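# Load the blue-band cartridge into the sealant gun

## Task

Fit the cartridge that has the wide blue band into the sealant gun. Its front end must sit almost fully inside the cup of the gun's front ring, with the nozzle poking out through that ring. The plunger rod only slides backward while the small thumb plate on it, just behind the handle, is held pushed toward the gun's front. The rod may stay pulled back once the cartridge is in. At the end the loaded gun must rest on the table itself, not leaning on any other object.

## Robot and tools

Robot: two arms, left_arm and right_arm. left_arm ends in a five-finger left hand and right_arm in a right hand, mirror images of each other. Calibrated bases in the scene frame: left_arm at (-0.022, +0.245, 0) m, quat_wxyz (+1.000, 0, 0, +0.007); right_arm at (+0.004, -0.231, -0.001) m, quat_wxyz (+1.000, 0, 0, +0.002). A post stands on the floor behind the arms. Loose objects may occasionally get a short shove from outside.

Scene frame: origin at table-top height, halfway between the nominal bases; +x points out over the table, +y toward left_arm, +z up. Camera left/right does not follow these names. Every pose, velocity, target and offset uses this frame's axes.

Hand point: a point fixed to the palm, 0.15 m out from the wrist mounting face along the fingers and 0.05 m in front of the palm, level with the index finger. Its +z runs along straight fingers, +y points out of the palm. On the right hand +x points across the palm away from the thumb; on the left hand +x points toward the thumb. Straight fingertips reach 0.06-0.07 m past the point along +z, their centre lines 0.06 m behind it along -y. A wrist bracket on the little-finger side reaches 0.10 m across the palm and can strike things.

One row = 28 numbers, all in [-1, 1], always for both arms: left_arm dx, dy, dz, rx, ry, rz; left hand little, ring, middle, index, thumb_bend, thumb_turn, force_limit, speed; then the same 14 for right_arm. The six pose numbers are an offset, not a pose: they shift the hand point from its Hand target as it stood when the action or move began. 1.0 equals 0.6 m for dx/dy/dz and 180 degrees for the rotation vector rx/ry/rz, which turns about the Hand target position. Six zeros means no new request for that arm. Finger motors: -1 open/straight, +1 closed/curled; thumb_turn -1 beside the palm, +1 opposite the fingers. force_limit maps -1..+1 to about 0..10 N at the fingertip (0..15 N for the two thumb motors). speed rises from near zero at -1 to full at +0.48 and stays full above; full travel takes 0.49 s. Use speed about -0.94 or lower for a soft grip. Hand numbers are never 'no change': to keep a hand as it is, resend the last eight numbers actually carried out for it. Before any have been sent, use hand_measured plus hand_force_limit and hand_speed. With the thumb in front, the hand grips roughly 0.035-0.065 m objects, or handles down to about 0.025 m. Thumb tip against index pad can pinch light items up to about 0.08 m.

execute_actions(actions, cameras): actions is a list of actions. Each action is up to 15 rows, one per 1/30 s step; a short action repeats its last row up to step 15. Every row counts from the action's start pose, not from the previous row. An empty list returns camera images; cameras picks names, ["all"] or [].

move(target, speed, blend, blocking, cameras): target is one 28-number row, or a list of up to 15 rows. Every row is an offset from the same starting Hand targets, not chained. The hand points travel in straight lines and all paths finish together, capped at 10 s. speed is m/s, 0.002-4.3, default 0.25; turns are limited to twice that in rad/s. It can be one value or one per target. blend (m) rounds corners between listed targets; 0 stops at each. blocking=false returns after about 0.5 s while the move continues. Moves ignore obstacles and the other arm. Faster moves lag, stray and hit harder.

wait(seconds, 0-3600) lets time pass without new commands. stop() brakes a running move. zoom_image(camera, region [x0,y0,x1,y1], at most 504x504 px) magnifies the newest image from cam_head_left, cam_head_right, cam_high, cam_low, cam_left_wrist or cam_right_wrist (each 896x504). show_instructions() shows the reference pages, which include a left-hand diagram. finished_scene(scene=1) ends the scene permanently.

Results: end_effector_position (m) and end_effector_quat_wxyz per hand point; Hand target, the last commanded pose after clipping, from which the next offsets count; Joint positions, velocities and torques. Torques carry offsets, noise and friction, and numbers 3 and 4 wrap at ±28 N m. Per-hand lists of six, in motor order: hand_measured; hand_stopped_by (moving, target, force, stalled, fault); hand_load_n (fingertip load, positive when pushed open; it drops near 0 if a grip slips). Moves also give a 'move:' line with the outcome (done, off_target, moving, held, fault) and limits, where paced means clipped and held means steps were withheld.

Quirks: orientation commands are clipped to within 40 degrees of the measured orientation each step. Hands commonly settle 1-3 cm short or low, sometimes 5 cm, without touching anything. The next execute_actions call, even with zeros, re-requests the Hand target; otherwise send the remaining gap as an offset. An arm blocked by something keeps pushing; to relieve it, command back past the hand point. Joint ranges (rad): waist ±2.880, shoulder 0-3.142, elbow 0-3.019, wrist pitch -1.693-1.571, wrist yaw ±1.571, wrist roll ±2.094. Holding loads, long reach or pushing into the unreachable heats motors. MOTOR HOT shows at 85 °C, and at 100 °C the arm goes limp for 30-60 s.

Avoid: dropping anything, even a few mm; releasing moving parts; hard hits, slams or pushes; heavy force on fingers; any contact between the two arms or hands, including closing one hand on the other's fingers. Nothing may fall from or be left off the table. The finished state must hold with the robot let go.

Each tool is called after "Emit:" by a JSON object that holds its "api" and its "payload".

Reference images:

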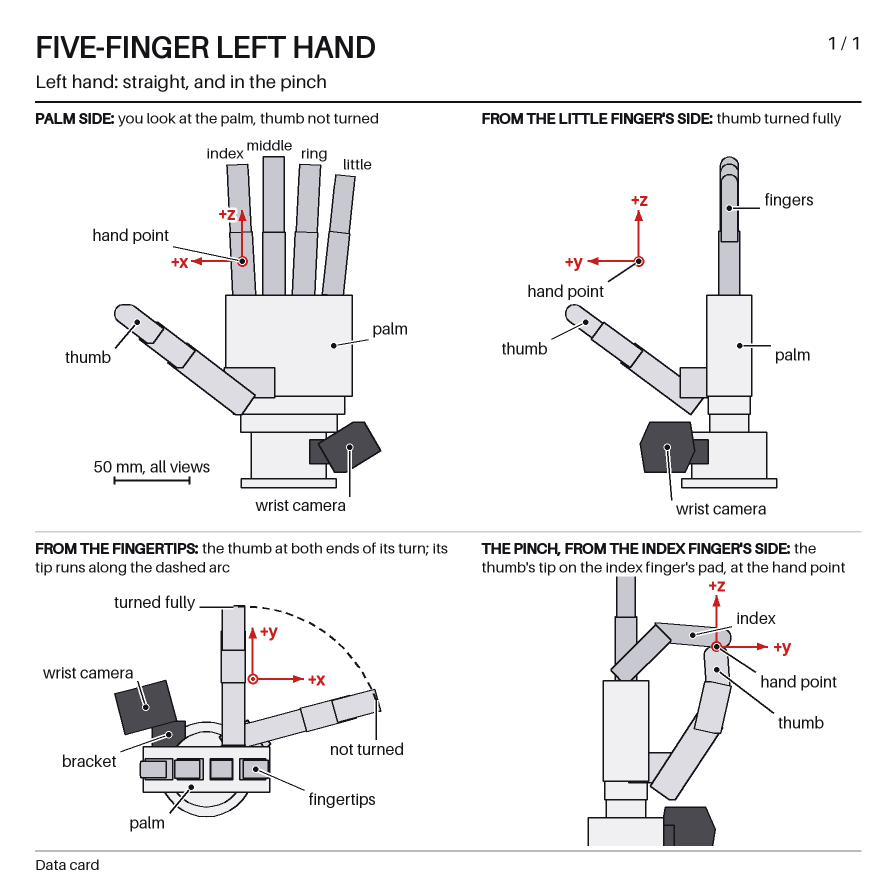

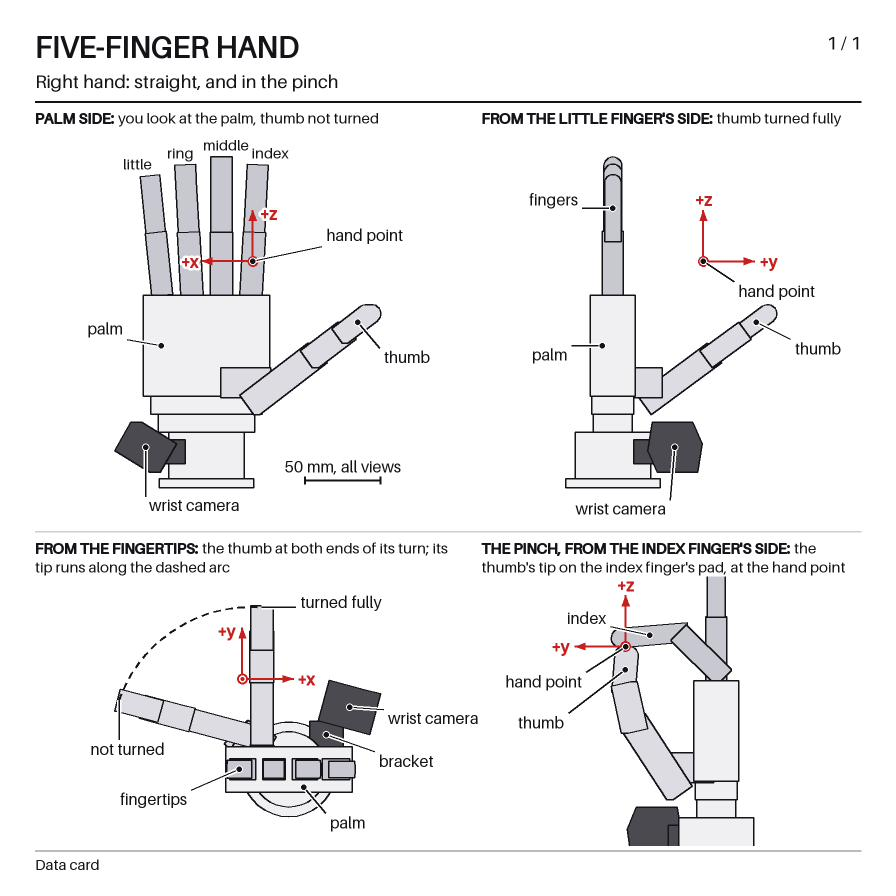

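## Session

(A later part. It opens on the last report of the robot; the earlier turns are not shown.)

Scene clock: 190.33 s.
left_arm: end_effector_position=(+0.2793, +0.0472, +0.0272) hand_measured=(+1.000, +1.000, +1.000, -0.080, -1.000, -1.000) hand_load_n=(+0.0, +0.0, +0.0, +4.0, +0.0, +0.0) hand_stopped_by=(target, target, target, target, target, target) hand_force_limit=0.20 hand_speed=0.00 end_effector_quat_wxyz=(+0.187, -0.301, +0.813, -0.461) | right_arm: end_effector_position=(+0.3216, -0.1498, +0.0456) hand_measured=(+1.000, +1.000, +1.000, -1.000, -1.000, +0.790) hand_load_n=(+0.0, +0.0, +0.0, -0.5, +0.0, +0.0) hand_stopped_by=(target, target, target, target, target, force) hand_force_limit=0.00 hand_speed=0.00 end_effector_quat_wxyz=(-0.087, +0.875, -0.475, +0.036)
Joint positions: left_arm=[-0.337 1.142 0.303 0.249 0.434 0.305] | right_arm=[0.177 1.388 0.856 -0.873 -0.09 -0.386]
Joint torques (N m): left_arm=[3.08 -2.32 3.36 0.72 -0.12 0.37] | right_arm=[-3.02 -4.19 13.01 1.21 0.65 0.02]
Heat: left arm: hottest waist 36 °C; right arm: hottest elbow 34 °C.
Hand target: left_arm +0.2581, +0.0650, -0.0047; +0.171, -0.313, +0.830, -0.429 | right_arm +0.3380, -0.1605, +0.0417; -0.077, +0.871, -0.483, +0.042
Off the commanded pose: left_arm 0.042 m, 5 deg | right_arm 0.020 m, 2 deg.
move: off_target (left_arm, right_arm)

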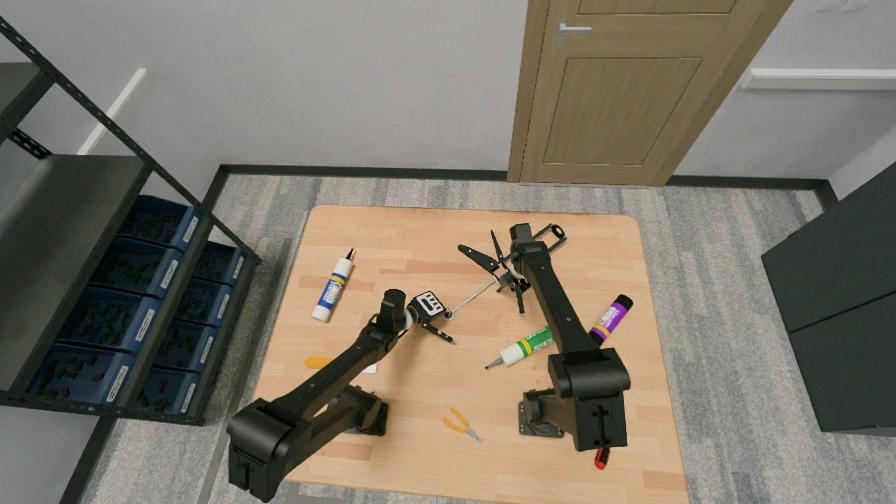

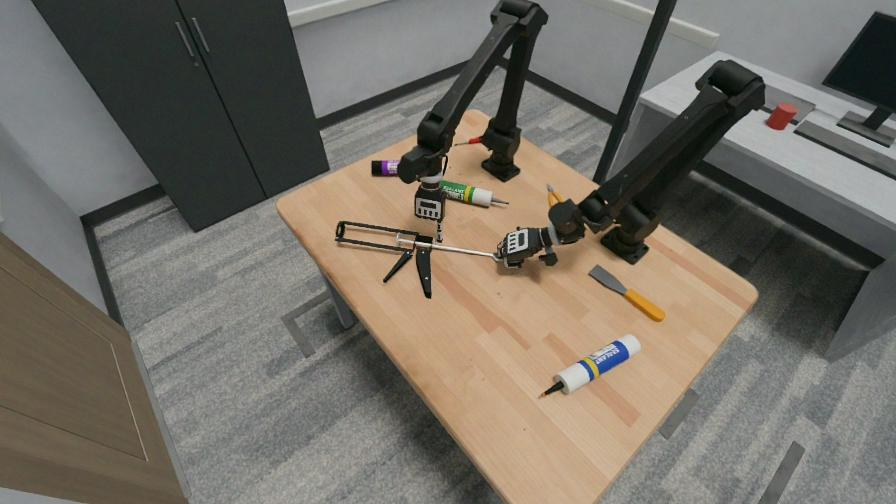

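Emit:
{"api": "move", "payload": {"target": [[-0.003,0.004,-0.002,0,0,0,1,1,1,-0.08,-1,-1,0.2,0,0.009,-0.010,0,0,0,0,1,1,1,-1,-1,0.9,0,0]], "speed": 0.04, "cameras": ["cam_head_left","cam_high"]}}

Emit:
{"api": "zoom_image", "payload": {"camera": "cam_high", "region": [415, 220, 455, 250]}}

Emit:
{"api": "zoom_image", "payload": {"camera": "cam_head_left", "region": [420, 295, 460, 325]}}

Emit:
{"api": "zoom_image", "payload": {"camera": "cam_high", "region": [320, 190, 480, 290]}}

Scene clock: 191.17 s.
left_arm: end_effector_position=(+0.2783, +0.0480, +0.0266) hand_measured=(+1.000, +1.000, +1.000, -0.080, -1.000, -1.000) hand_load_n=(+0.0, +0.0, +0.0, +6.0, +0.0, +0.0) hand_stopped_by=(target, target, target, target, target, target) hand_force_limit=0.20 hand_speed=0.00 end_effector_quat_wxyz=(+0.186, -0.301, +0.813, -0.463) | right_arm: end_effector_position=(+0.3227, -0.1513, +0.0459) hand_measured=(+1.000, +1.000, +1.000, -1.000, -1.000, +0.790) hand_load_n=(+0.0, +0.5, +0.0, -0.5, +0.0, +0.0) hand_stopped_by=(target, target, target, target, target, force) hand_force_limit=0.00 hand_speed=0.00 end_effector_quat_wxyz=(-0.089, +0.877, -0.471, +0.030)
Joint positions: left_arm=[-0.332 1.142 0.299 0.255 0.441 0.305] | right_arm=[0.168 1.397 0.864 -0.882 -0.103 -0.404]
Joint torques (N m): left_arm=[3.31 -2.32 3.19 0.8 -0.15 0.45] | right_arm=[-3.72 -4.25 13.33 1.46 1.06 0.04]
Heat: left arm: hottest waist 36 °C; right arm: hottest elbow 34 °C.
Hand target: left_arm +0.2563, +0.0674, -0.0059; +0.171, -0.313, +0.830, -0.430 | right_arm +0.3435, -0.1665, +0.0418; -0.077, +0.871, -0.483, +0.042
Off the commanded pose: left_arm 0.044 m, 5 deg | right_arm 0.026 m, 2 deg.
move: off_target (left_arm, right_arm)

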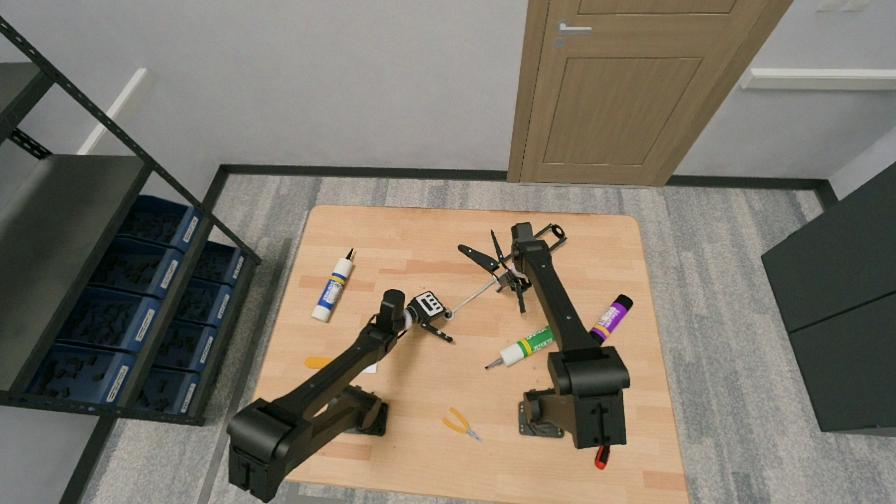

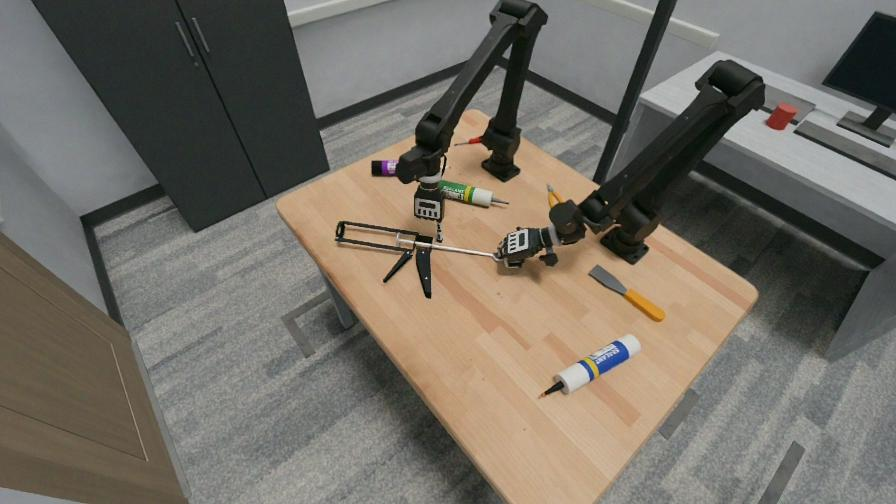

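Scaled by 12.600 from the camera's image (finer frame: 1280x720).

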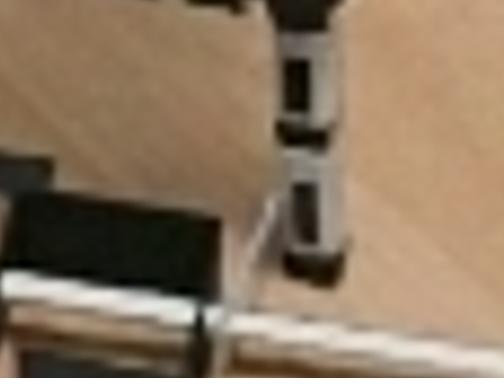

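Scaled by 12.600 from the camera's image (finer frame: 1280x720).

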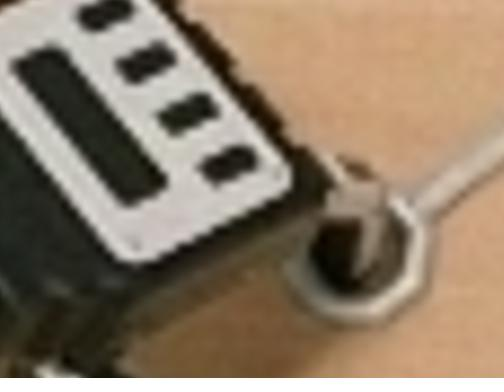

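Scaled by 3.150 from the camera's image (finer frame: 1280x720).

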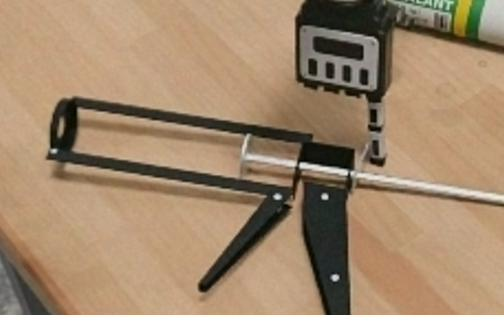

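Emit:
{"api": "move", "payload": {"target": [[-0.003,0.004,-0.002,0,0,0,1,1,1,-0.08,-1,-1,0.2,0,0.010,-0.012,0,0,0,0,1,1,1,-1,-1,0.9,0,0]], "speed": 0.04, "cameras": ["cam_head_left","cam_high"]}}

Emit:
{"api": "zoom_image", "payload": {"camera": "cam_high", "region": [415, 220, 455, 250]}}

Emit:
{"api": "zoom_image", "payload": {"camera": "cam_high", "region": [320, 190, 480, 290]}}

Scene clock: 192.03 s.
left_arm: end_effector_position=(+0.2774, +0.0489, +0.0258) hand_measured=(+1.000, +1.000, +1.000, -0.080, -1.000, -1.000) hand_load_n=(+0.0, +0.0, +0.0, +7.0, +0.0, +0.0) hand_stopped_by=(target, target, target, target, target, target) hand_force_limit=0.20 hand_speed=0.00 end_effector_quat_wxyz=(+0.186, -0.300, +0.813, -0.464) | right_arm: end_effector_position=(+0.3239, -0.1531, +0.0460) hand_measured=(+1.000, +1.000, +1.000, -1.000, -1.000, +0.790) hand_load_n=(+0.5, +0.0, +0.5, +0.0, +0.0, +0.0) hand_stopped_by=(target, target, target, target, target, force) hand_force_limit=0.00 hand_speed=0.00 end_effector_quat_wxyz=(-0.091, +0.879, -0.468, +0.022)
Joint positions: left_arm=[-0.328 1.142 0.295 0.259 0.447 0.308] | right_arm=[0.157 1.407 0.873 -0.892 -0.118 -0.422]
Joint torques (N m): left_arm=[2.73 -3.14 3.06 0.7 -0.12 0.52] | right_arm=[-4.48 -4.31 13.64 1.7 1.54 0.01]
Heat: left arm: hottest waist 36 °C; right arm: hottest elbow 35 °C.
Hand target: left_arm +0.2546, +0.0699, -0.0070; +0.171, -0.313, +0.830, -0.429 | right_arm +0.3494, -0.1737, +0.0417; -0.077, +0.871, -0.483, +0.042
Off the commanded pose: left_arm 0.045 m, 5 deg | right_arm 0.033 m, 3 deg.
move: off_target (left_arm, right_arm)

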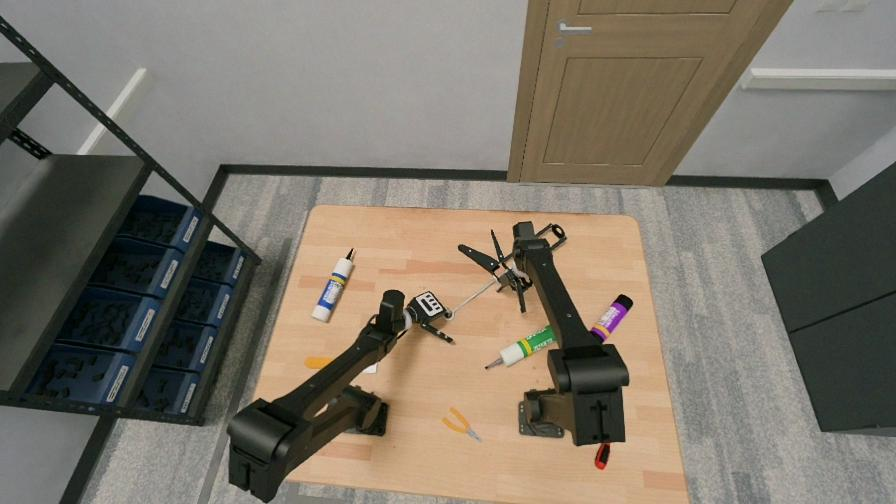

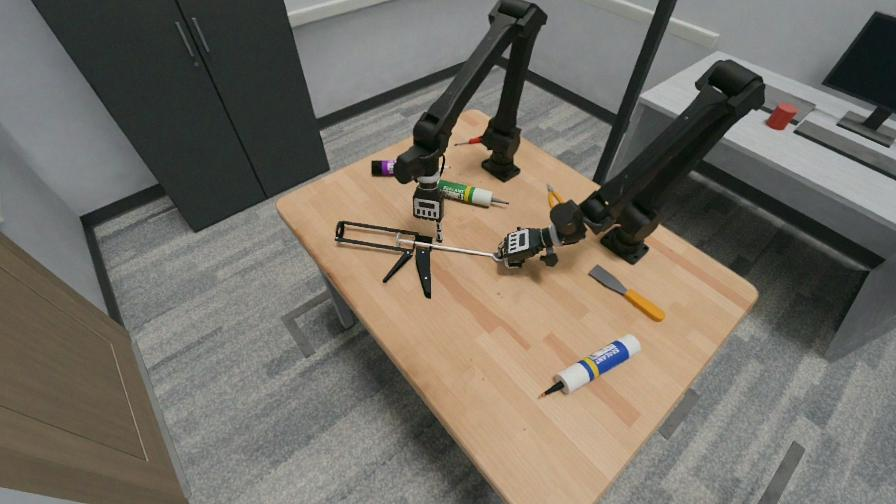

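Scaled by 12.600 from the camera's image (finer frame: 1280x720).

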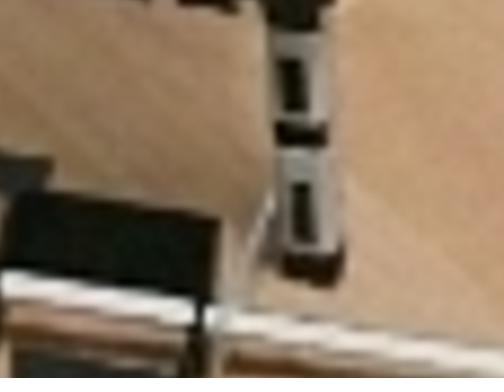

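Scaled by 3.150 from the camera's image (finer frame: 1280x720).

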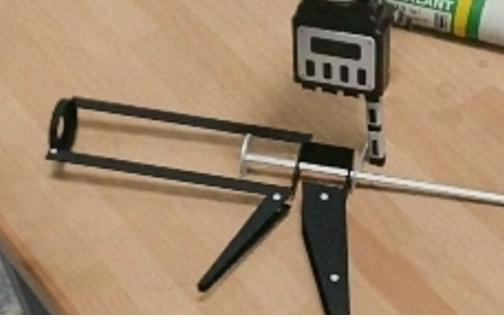

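Emit:
{"api": "move", "payload": {"target": [[0.0,0.0,0.0,0,0,0,1,1,1,-0.08,-1,-1,0.2,0,0.008,-0.0107,0,0,0,0,1,1,1,-1,-1,0.9,0,0]], "speed": 0.04, "cameras": ["cam_head_left","cam_high"]}}

Emit:
{"api": "zoom_image", "payload": {"camera": "cam_high", "region": [415, 220, 455, 250]}}

Emit:
{"api": "zoom_image", "payload": {"camera": "cam_head_left", "region": [420, 295, 460, 325]}}

Scene clock: 193.03 s.
left_arm: end_effector_position=(+0.2773, +0.0489, +0.0258) hand_measured=(+1.000, +1.000, +1.000, -0.080, -1.000, -1.000) hand_load_n=(+0.0, +0.0, +0.0, +7.5, +0.0, +0.0) hand_stopped_by=(target, target, target, target, target, target) hand_force_limit=0.20 hand_speed=0.00 end_effector_quat_wxyz=(+0.186, -0.300, +0.813, -0.464) | right_arm: end_effector_position=(+0.3259, -0.1579, +0.0457) hand_measured=(+1.000, +1.000, +1.000, -1.000, -1.000, +0.790) hand_load_n=(+0.0, +0.0, +0.0, +0.0, +0.0, +0.0) hand_stopped_by=(target, target, target, target, target, force) hand_force_limit=0.00 hand_speed=0.00 end_effector_quat_wxyz=(-0.091, +0.880, -0.467, +0.018)
Joint positions: left_arm=[-0.328 1.142 0.295 0.259 0.447 0.308] | right_arm=[0.141 1.416 0.881 -0.898 -0.126 -0.442]
Joint torques (N m): left_arm=[3.25 -2.67 3.06 0.65 -0.19 0.49] | right_arm=[-4.72 -4.37 13.96 1.83 1.71 0.04]
Heat: left arm: hottest waist 36 °C; right arm: hottest elbow 35 °C.
Hand target: left_arm +0.2546, +0.0698, -0.0070; +0.171, -0.313, +0.830, -0.430 | right_arm +0.3543, -0.1802, +0.0417; -0.077, +0.871, -0.483, +0.042
Off the commanded pose: left_arm 0.045 m, 5 deg | right_arm 0.036 m, 4 deg.
move: off_target (right_arm)

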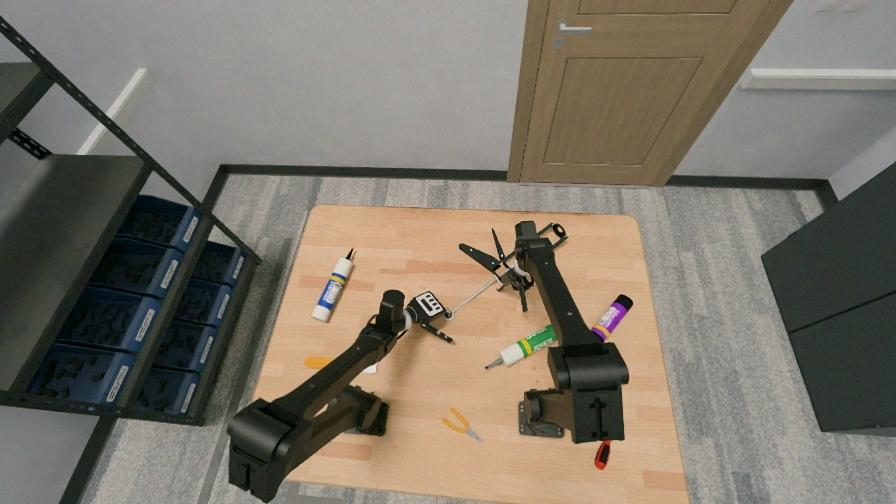

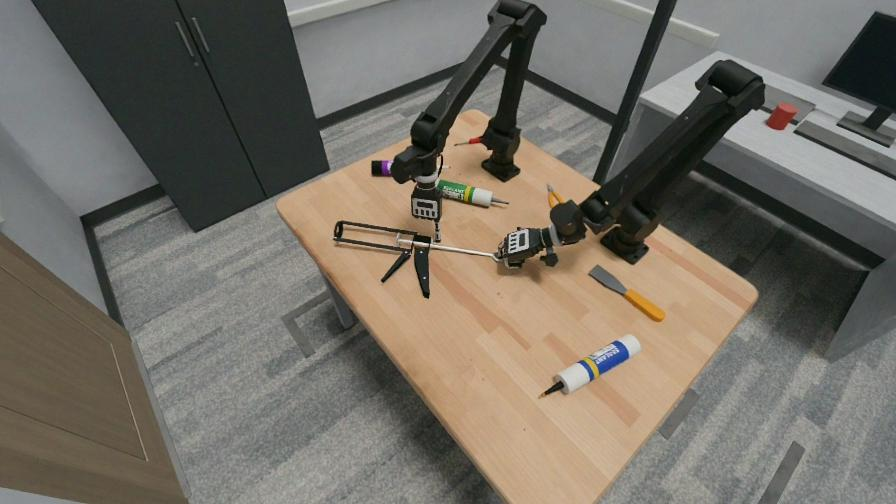

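Scaled by 12.600 from the camera's image (finer frame: 1280x720).

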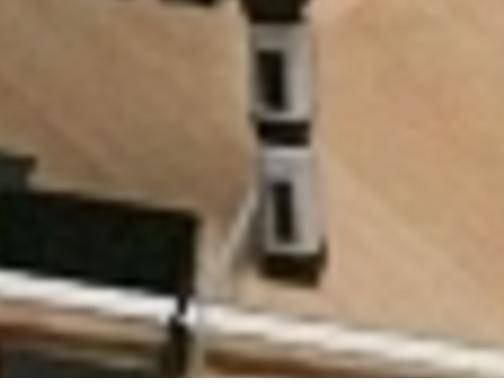

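Scaled by 12.600 from the camera's image (finer frame: 1280x720).

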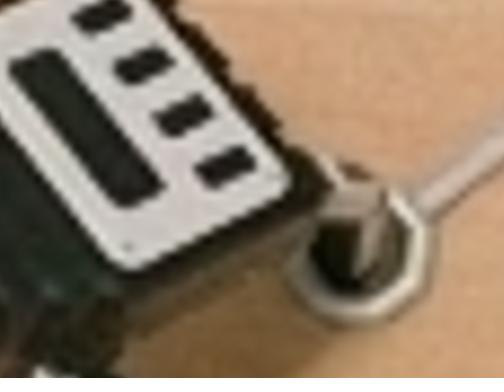

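Emit:
{"api": "move", "payload": {"target": [[-0.004,0.0053,-0.002,0,0,0,1,1,1,-0.08,-1,-1,0.2,0,0.015,-0.02,0,0,0,0,1,1,1,-1,-1,0.9,0,0]], "speed": 0.04, "cameras": ["cam_head_left","cam_high"]}}

Emit:
{"api": "zoom_image", "payload": {"camera": "cam_high", "region": [415, 220, 455, 250]}}

Emit:
{"api": "zoom_image", "payload": {"camera": "cam_head_left", "region": [420, 295, 460, 325]}}

Emit:
{"api": "zoom_image", "payload": {"camera": "cam_high", "region": [320, 190, 480, 290]}}

Scene clock: 194.20 s.
left_arm: end_effector_position=(+0.2762, +0.0506, +0.0254) hand_measured=(+1.000, +1.000, +1.000, -0.080, -1.000, -1.000) hand_load_n=(+0.0, +0.0, +0.0, +8.0, +0.0, +0.0) hand_stopped_by=(target, target, target, target, target, target) hand_force_limit=0.20 hand_speed=0.00 end_effector_quat_wxyz=(+0.185, -0.299, +0.812, -0.465) | right_arm: end_effector_position=(+0.3369, -0.1696, +0.0456) hand_measured=(+1.000, +1.000, +1.000, -1.000, -1.000, +0.790) hand_load_n=(+0.0, +0.0, +0.0, +0.0, +0.0, +0.0) hand_stopped_by=(target, target, target, target, target, force) hand_force_limit=0.00 hand_speed=0.00 end_effector_quat_wxyz=(-0.091, +0.879, -0.468, +0.020)
Joint positions: left_arm=[-0.321 1.139 0.289 0.262 0.456 0.312] | right_arm=[0.107 1.439 0.905 -0.901 -0.127 -0.472]
Joint torques (N m): left_arm=[3.02 -3.25 2.5 0.42 -0.25 0.49] | right_arm=[-4.54 -4.84 13.79 1.76 1.57 0.03]
Heat: left arm: hottest waist 36 °C; right arm: hottest elbow 35 °C.
Hand target: left_arm +0.2521, +0.0730, -0.0083; +0.171, -0.313, +0.830, -0.429 | right_arm +0.3632, -0.1922, +0.0416; -0.077, +0.871, -0.483, +0.042
Off the commanded pose: left_arm 0.047 m, 5 deg | right_arm 0.035 m, 4 deg.
move: off_target (left_arm, right_arm)

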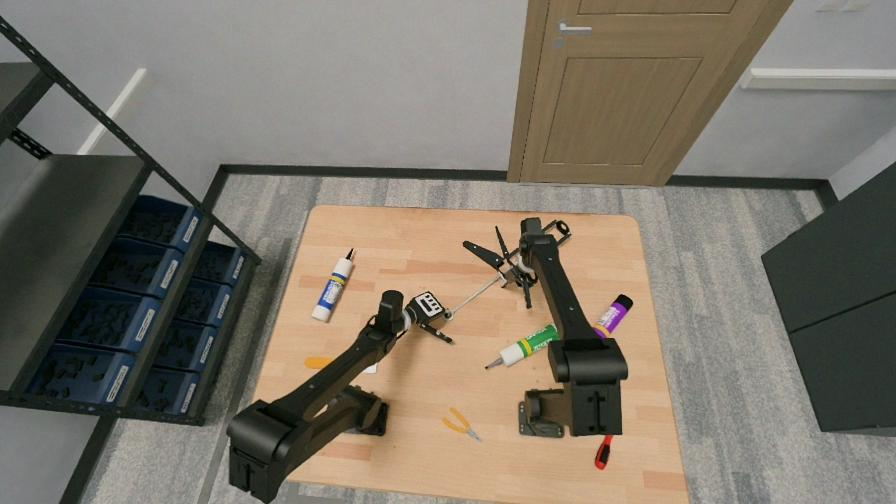

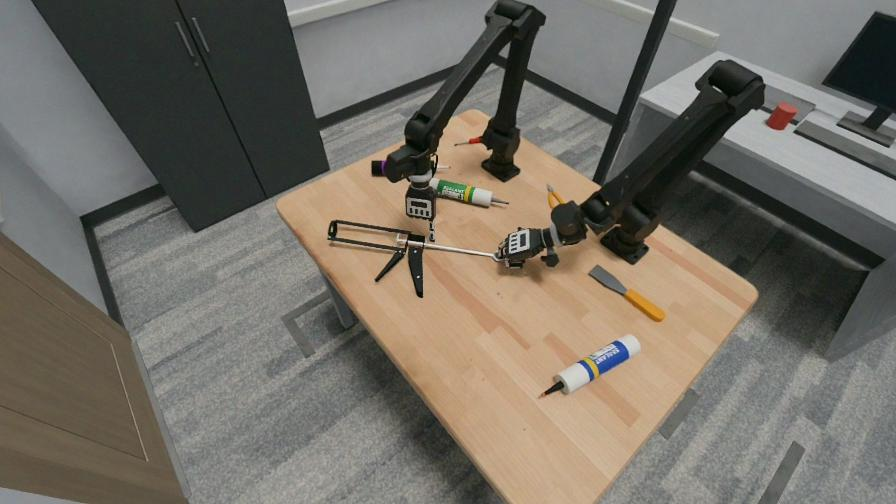

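Scaled by 12.600 from the camera's image (finer frame: 1280x720).

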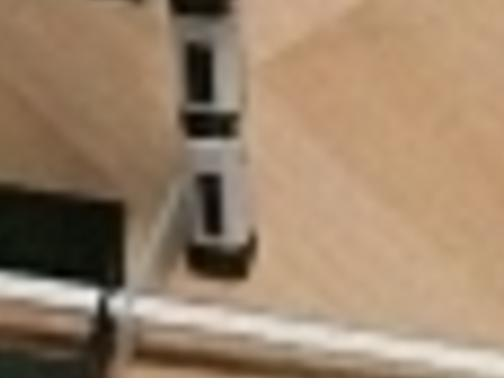

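Scaled by 12.600 from the camera's image (finer frame: 1280x720).

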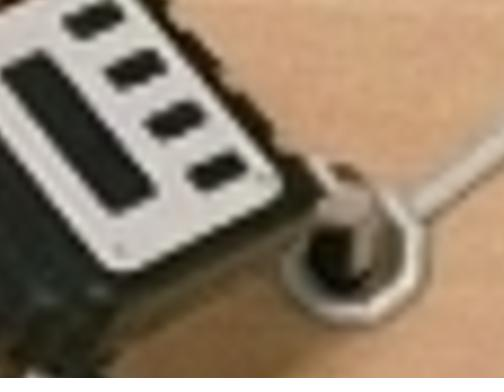

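Scaled by 3.150 from the camera's image (finer frame: 1280x720).

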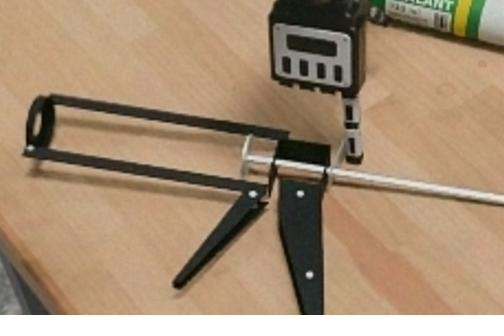

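Emit:
{"api": "move", "payload": {"target": [[-0.012,0.016,-0.002,0,0,0,1,1,1,-0.08,-1,-1,0.2,0,0.014,-0.0187,0,0,0,0,1,1,1,-1,-1,0.9,0,0]], "speed": 0.04, "cameras": ["cam_head_left","cam_high"]}}

Emit:
{"api": "zoom_image", "payload": {"camera": "cam_high", "region": [405, 220, 445, 250]}}

Emit:
{"api": "zoom_image", "payload": {"camera": "cam_head_left", "region": [420, 295, 460, 325]}}

Emit:
{"api": "zoom_image", "payload": {"camera": "cam_high", "region": [320, 190, 480, 290]}}

Scene clock: 195.47 s.
left_arm: end_effector_position=(+0.2714, +0.0586, +0.0253) hand_measured=(+1.000, +1.000, +1.000, -0.080, -1.000, -1.000) hand_load_n=(+0.0, +0.0, +0.0, +9.5, +0.0, -0.5) hand_stopped_by=(target, target, target, target, target, target) hand_force_limit=0.20 hand_speed=0.00 end_effector_quat_wxyz=(+0.189, -0.295, +0.811, -0.469) | right_arm: end_effector_position=(+0.3467, -0.1797, +0.0455) hand_measured=(+1.000, +1.000, +1.000, -1.000, -1.000, +0.790) hand_load_n=(+0.0, +0.0, +0.0, +0.0, +0.0, +0.0) hand_stopped_by=(target, target, target, target, target, force) hand_force_limit=0.00 hand_speed=0.00 end_effector_quat_wxyz=(-0.092, +0.879, -0.468, +0.021)
Joint positions: left_arm=[-0.293 1.112 0.267 0.262 0.482 0.332] | right_arm=[0.079 1.459 0.926 -0.902 -0.131 -0.501]
Joint torques (N m): left_arm=[3.9 -3.14 2.69 -0.29 -0.27 0.5] | right_arm=[-4.6 -5.13 13.85 1.63 1.53 0.01]
Heat: left arm: hottest waist 36 °C; right arm: hottest elbow 35 °C.
Hand target: left_arm +0.2450, +0.0827, -0.0095; +0.171, -0.313, +0.830, -0.429 | right_arm +0.3717, -0.2034, +0.0417; -0.077, +0.871, -0.483, +0.042
Off the commanded pose: left_arm 0.050 m, 6 deg | right_arm 0.035 m, 4 deg.
move: off_target (left_arm, right_arm)

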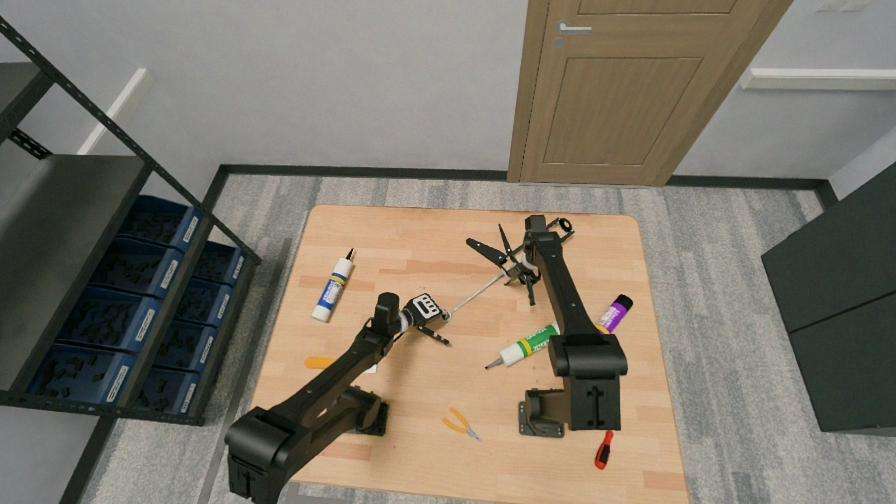

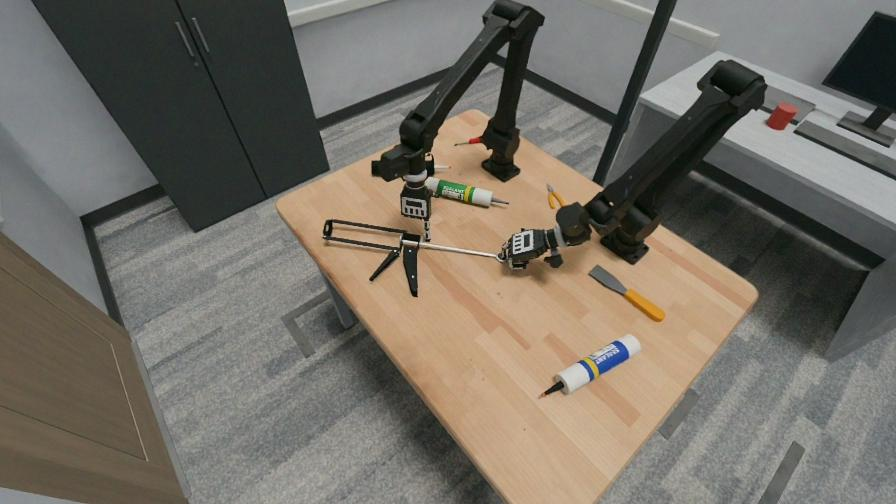

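Scaled by 12.600 from the camera's image (finer frame: 1280x720).

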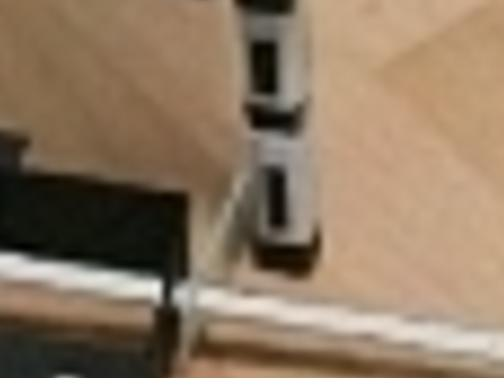

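Scaled by 12.600 from the camera's image (finer frame: 1280x720).

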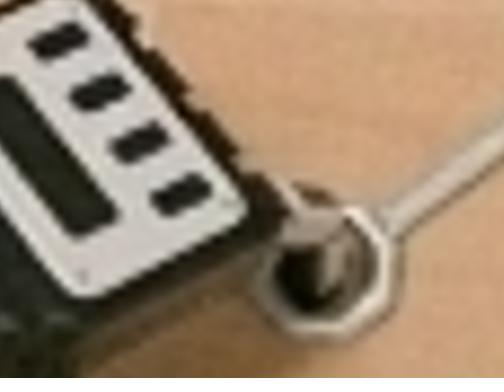

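Scaled by 3.150 from the camera's image (finer frame: 1280x720).

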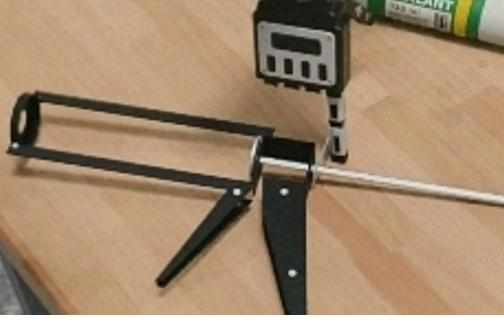

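Emit:
{"api": "move", "payload": {"target": [[-0.006,0.008,-0.001,0,0,0,1,1,1,-0.08,-1,-1,0.2,0,0.004,-0.0053,0,0,0,0,1,1,1,-1,-1,0.9,0,0]], "speed": 0.04, "cameras": ["cam_head_left","cam_high"]}}

Emit:
{"api": "zoom_image", "payload": {"camera": "cam_high", "region": [385, 220, 445, 260]}}

Emit:
{"api": "zoom_image", "payload": {"camera": "cam_high", "region": [310, 200, 370, 260]}}

Scene clock: 196.40 s.
left_arm: end_effector_position=(+0.2692, +0.0636, +0.0252) hand_measured=(+1.000, +1.000, +1.000, -0.082, -1.000, -1.000) hand_load_n=(+0.0, +0.0, +0.0, +10.5, +0.0, +0.0) hand_stopped_by=(target, target, target, target, target, target) hand_force_limit=0.20 hand_speed=0.00 end_effector_quat_wxyz=(+0.192, -0.292, +0.810, -0.470) | right_arm: end_effector_position=(+0.3485, -0.1818, +0.0456) hand_measured=(+1.000, +1.000, +1.000, -1.000, -1.000, +0.790) hand_load_n=(+0.0, +0.0, +0.0, +0.0, +0.0, +0.0) hand_stopped_by=(target, target, target, target, target, force) hand_force_limit=0.00 hand_speed=0.00 end_effector_quat_wxyz=(-0.092, +0.879, -0.467, +0.021)
Joint positions: left_arm=[-0.275 1.097 0.255 0.259 0.496 0.345] | right_arm=[0.072 1.463 0.931 -0.904 -0.134 -0.51]
Joint torques (N m): left_arm=[3.08 -3.43 2.8 -0.42 -0.27 0.5] | right_arm=[-4.72 -5.19 13.97 1.63 1.59 0.03]
Heat: left arm: hottest waist 36 °C; right arm: hottest elbow 35 °C.
Hand target: left_arm +0.2413, +0.0874, -0.0101; +0.171, -0.313, +0.830, -0.429 | right_arm +0.3740, -0.2065, +0.0417; -0.077, +0.871, -0.483, +0.042
Off the commanded pose: left_arm 0.051 m, 6 deg | right_arm 0.036 m, 4 deg.
move: off_target (left_arm, right_arm)

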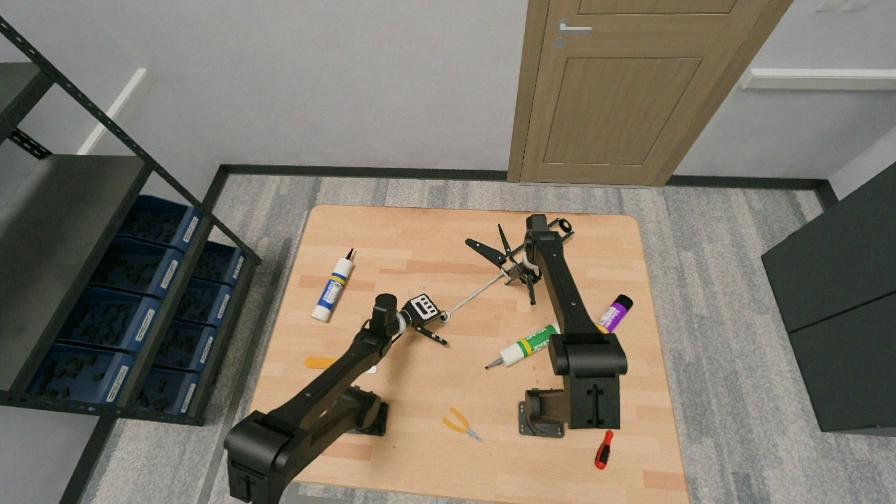

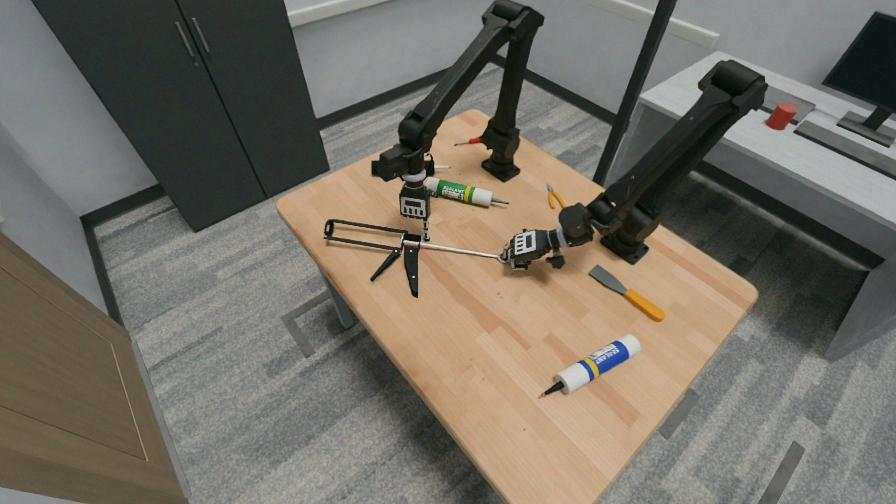

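Scaled by 8.400 from the camera's image (finer frame: 1280x720).

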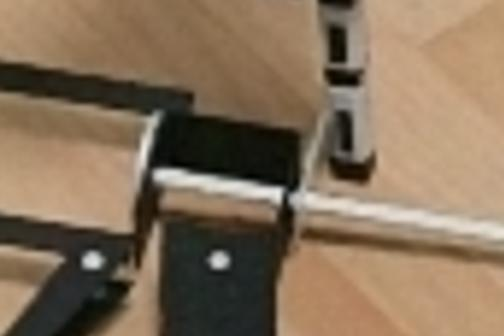

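Scaled by 8.400 from the camera's image (finer frame: 1280x720).

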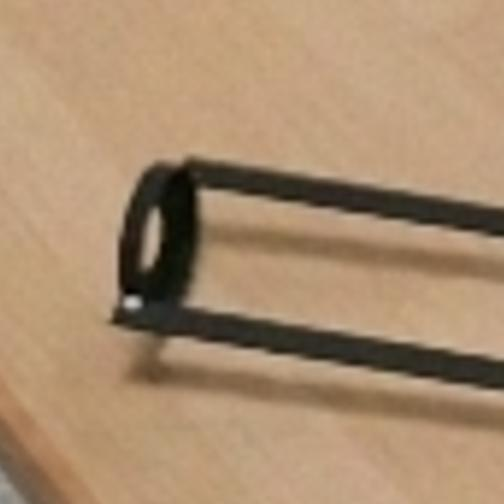

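Emit:
{"api": "move", "payload": {"target": [[0.03,-0.032,0.02,0,0,0,1,1,1,-0.08,-1,-1,0.2,0,-0.035,0.04,0,0,0,0,1,1,1,-1,-1,0.9,0,0]], "speed": 0.04, "cameras": ["cam_head_left","cam_high"]}}

Emit:
{"api": "zoom_image", "payload": {"camera": "cam_high", "region": [385, 220, 445, 260]}}

Emit:
{"api": "zoom_image", "payload": {"camera": "cam_head_left", "region": [420, 295, 460, 325]}}

Scene clock: 198.60 s.
left_arm: end_effector_position=(+0.2726, +0.0602, +0.0268) hand_measured=(+1.000, +1.000, +1.000, -0.080, -1.000, -1.000) hand_load_n=(+0.0, +0.0, +0.0, +3.0, +0.0, +0.0) hand_stopped_by=(target, target, target, target, target, target) hand_force_limit=0.20 hand_speed=0.00 end_effector_quat_wxyz=(+0.194, -0.296, +0.814, -0.460) | right_arm: end_effector_position=(+0.3481, -0.1775, +0.0468) hand_measured=(+1.000, +1.000, +1.000, -1.000, -1.000, +0.790) hand_load_n=(+0.0, +0.0, +0.0, +0.0, +0.0, +0.0) hand_stopped_by=(target, target, target, target, target, force) hand_force_limit=0.00 hand_speed=0.00 end_effector_quat_wxyz=(-0.082, +0.877, -0.472, +0.028)
Joint positions: left_arm=[-0.301 1.097 0.276 0.227 0.458 0.34] | right_arm=[0.095 1.459 0.931 -0.904 -0.104 -0.477]
Joint torques (N m): left_arm=[0.21 -1.38 6 -0.23 -0.46 0.22] | right_arm=[-1.32 -7.77 9.33 2.22 0.81 0.31]
Heat: left arm: hottest waist 36 °C; right arm: hottest elbow 35 °C.
Hand target: left_arm +0.2592, +0.0683, +0.0018; +0.171, -0.313, +0.830, -0.429 | right_arm +0.3530, -0.1826, +0.0417; -0.076, +0.871, -0.483, +0.042
Off the commanded pose: left_arm 0.029 m, 5 deg | right_arm 0.009 m, 2 deg.
move: off_target (left_arm)

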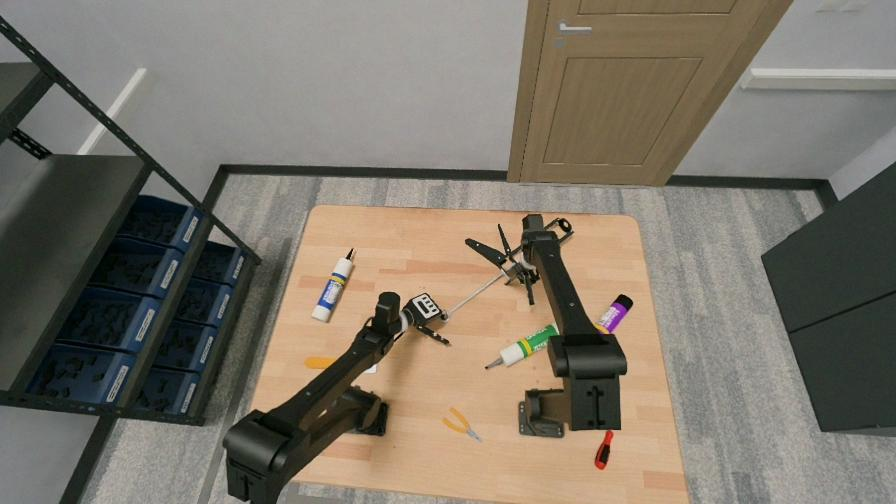

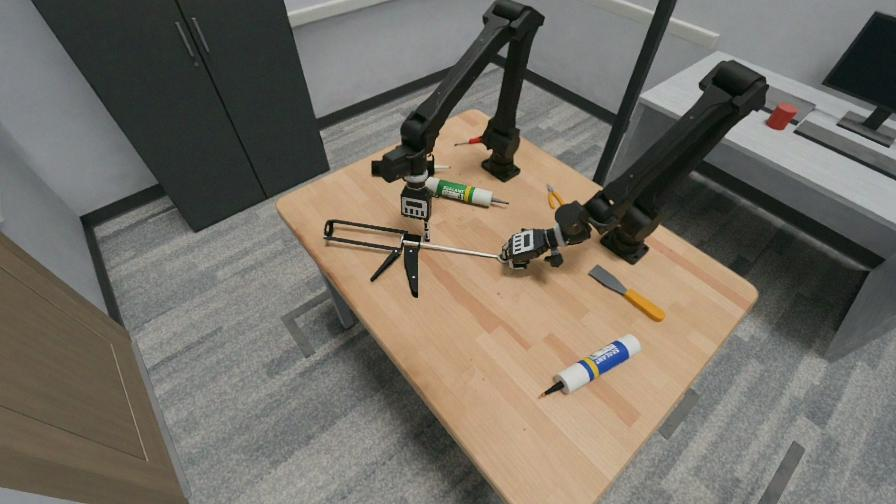

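Scaled by 8.400 from the camera's image (finer frame: 1280x720).

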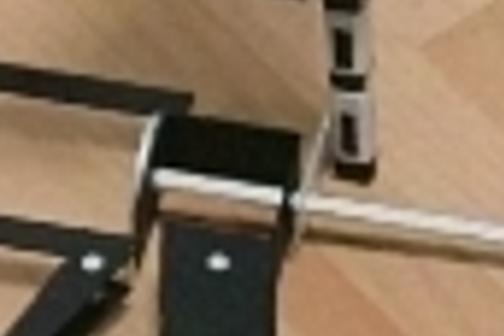

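Scaled by 12.600 from the camera's image (finer frame: 1280x720).

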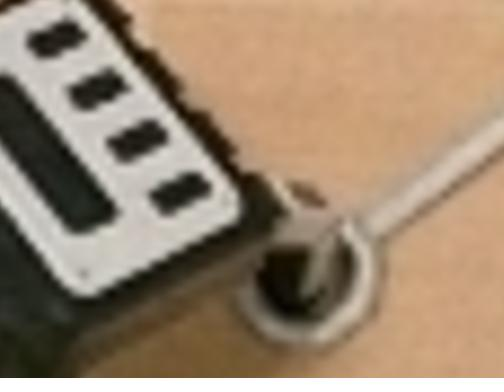

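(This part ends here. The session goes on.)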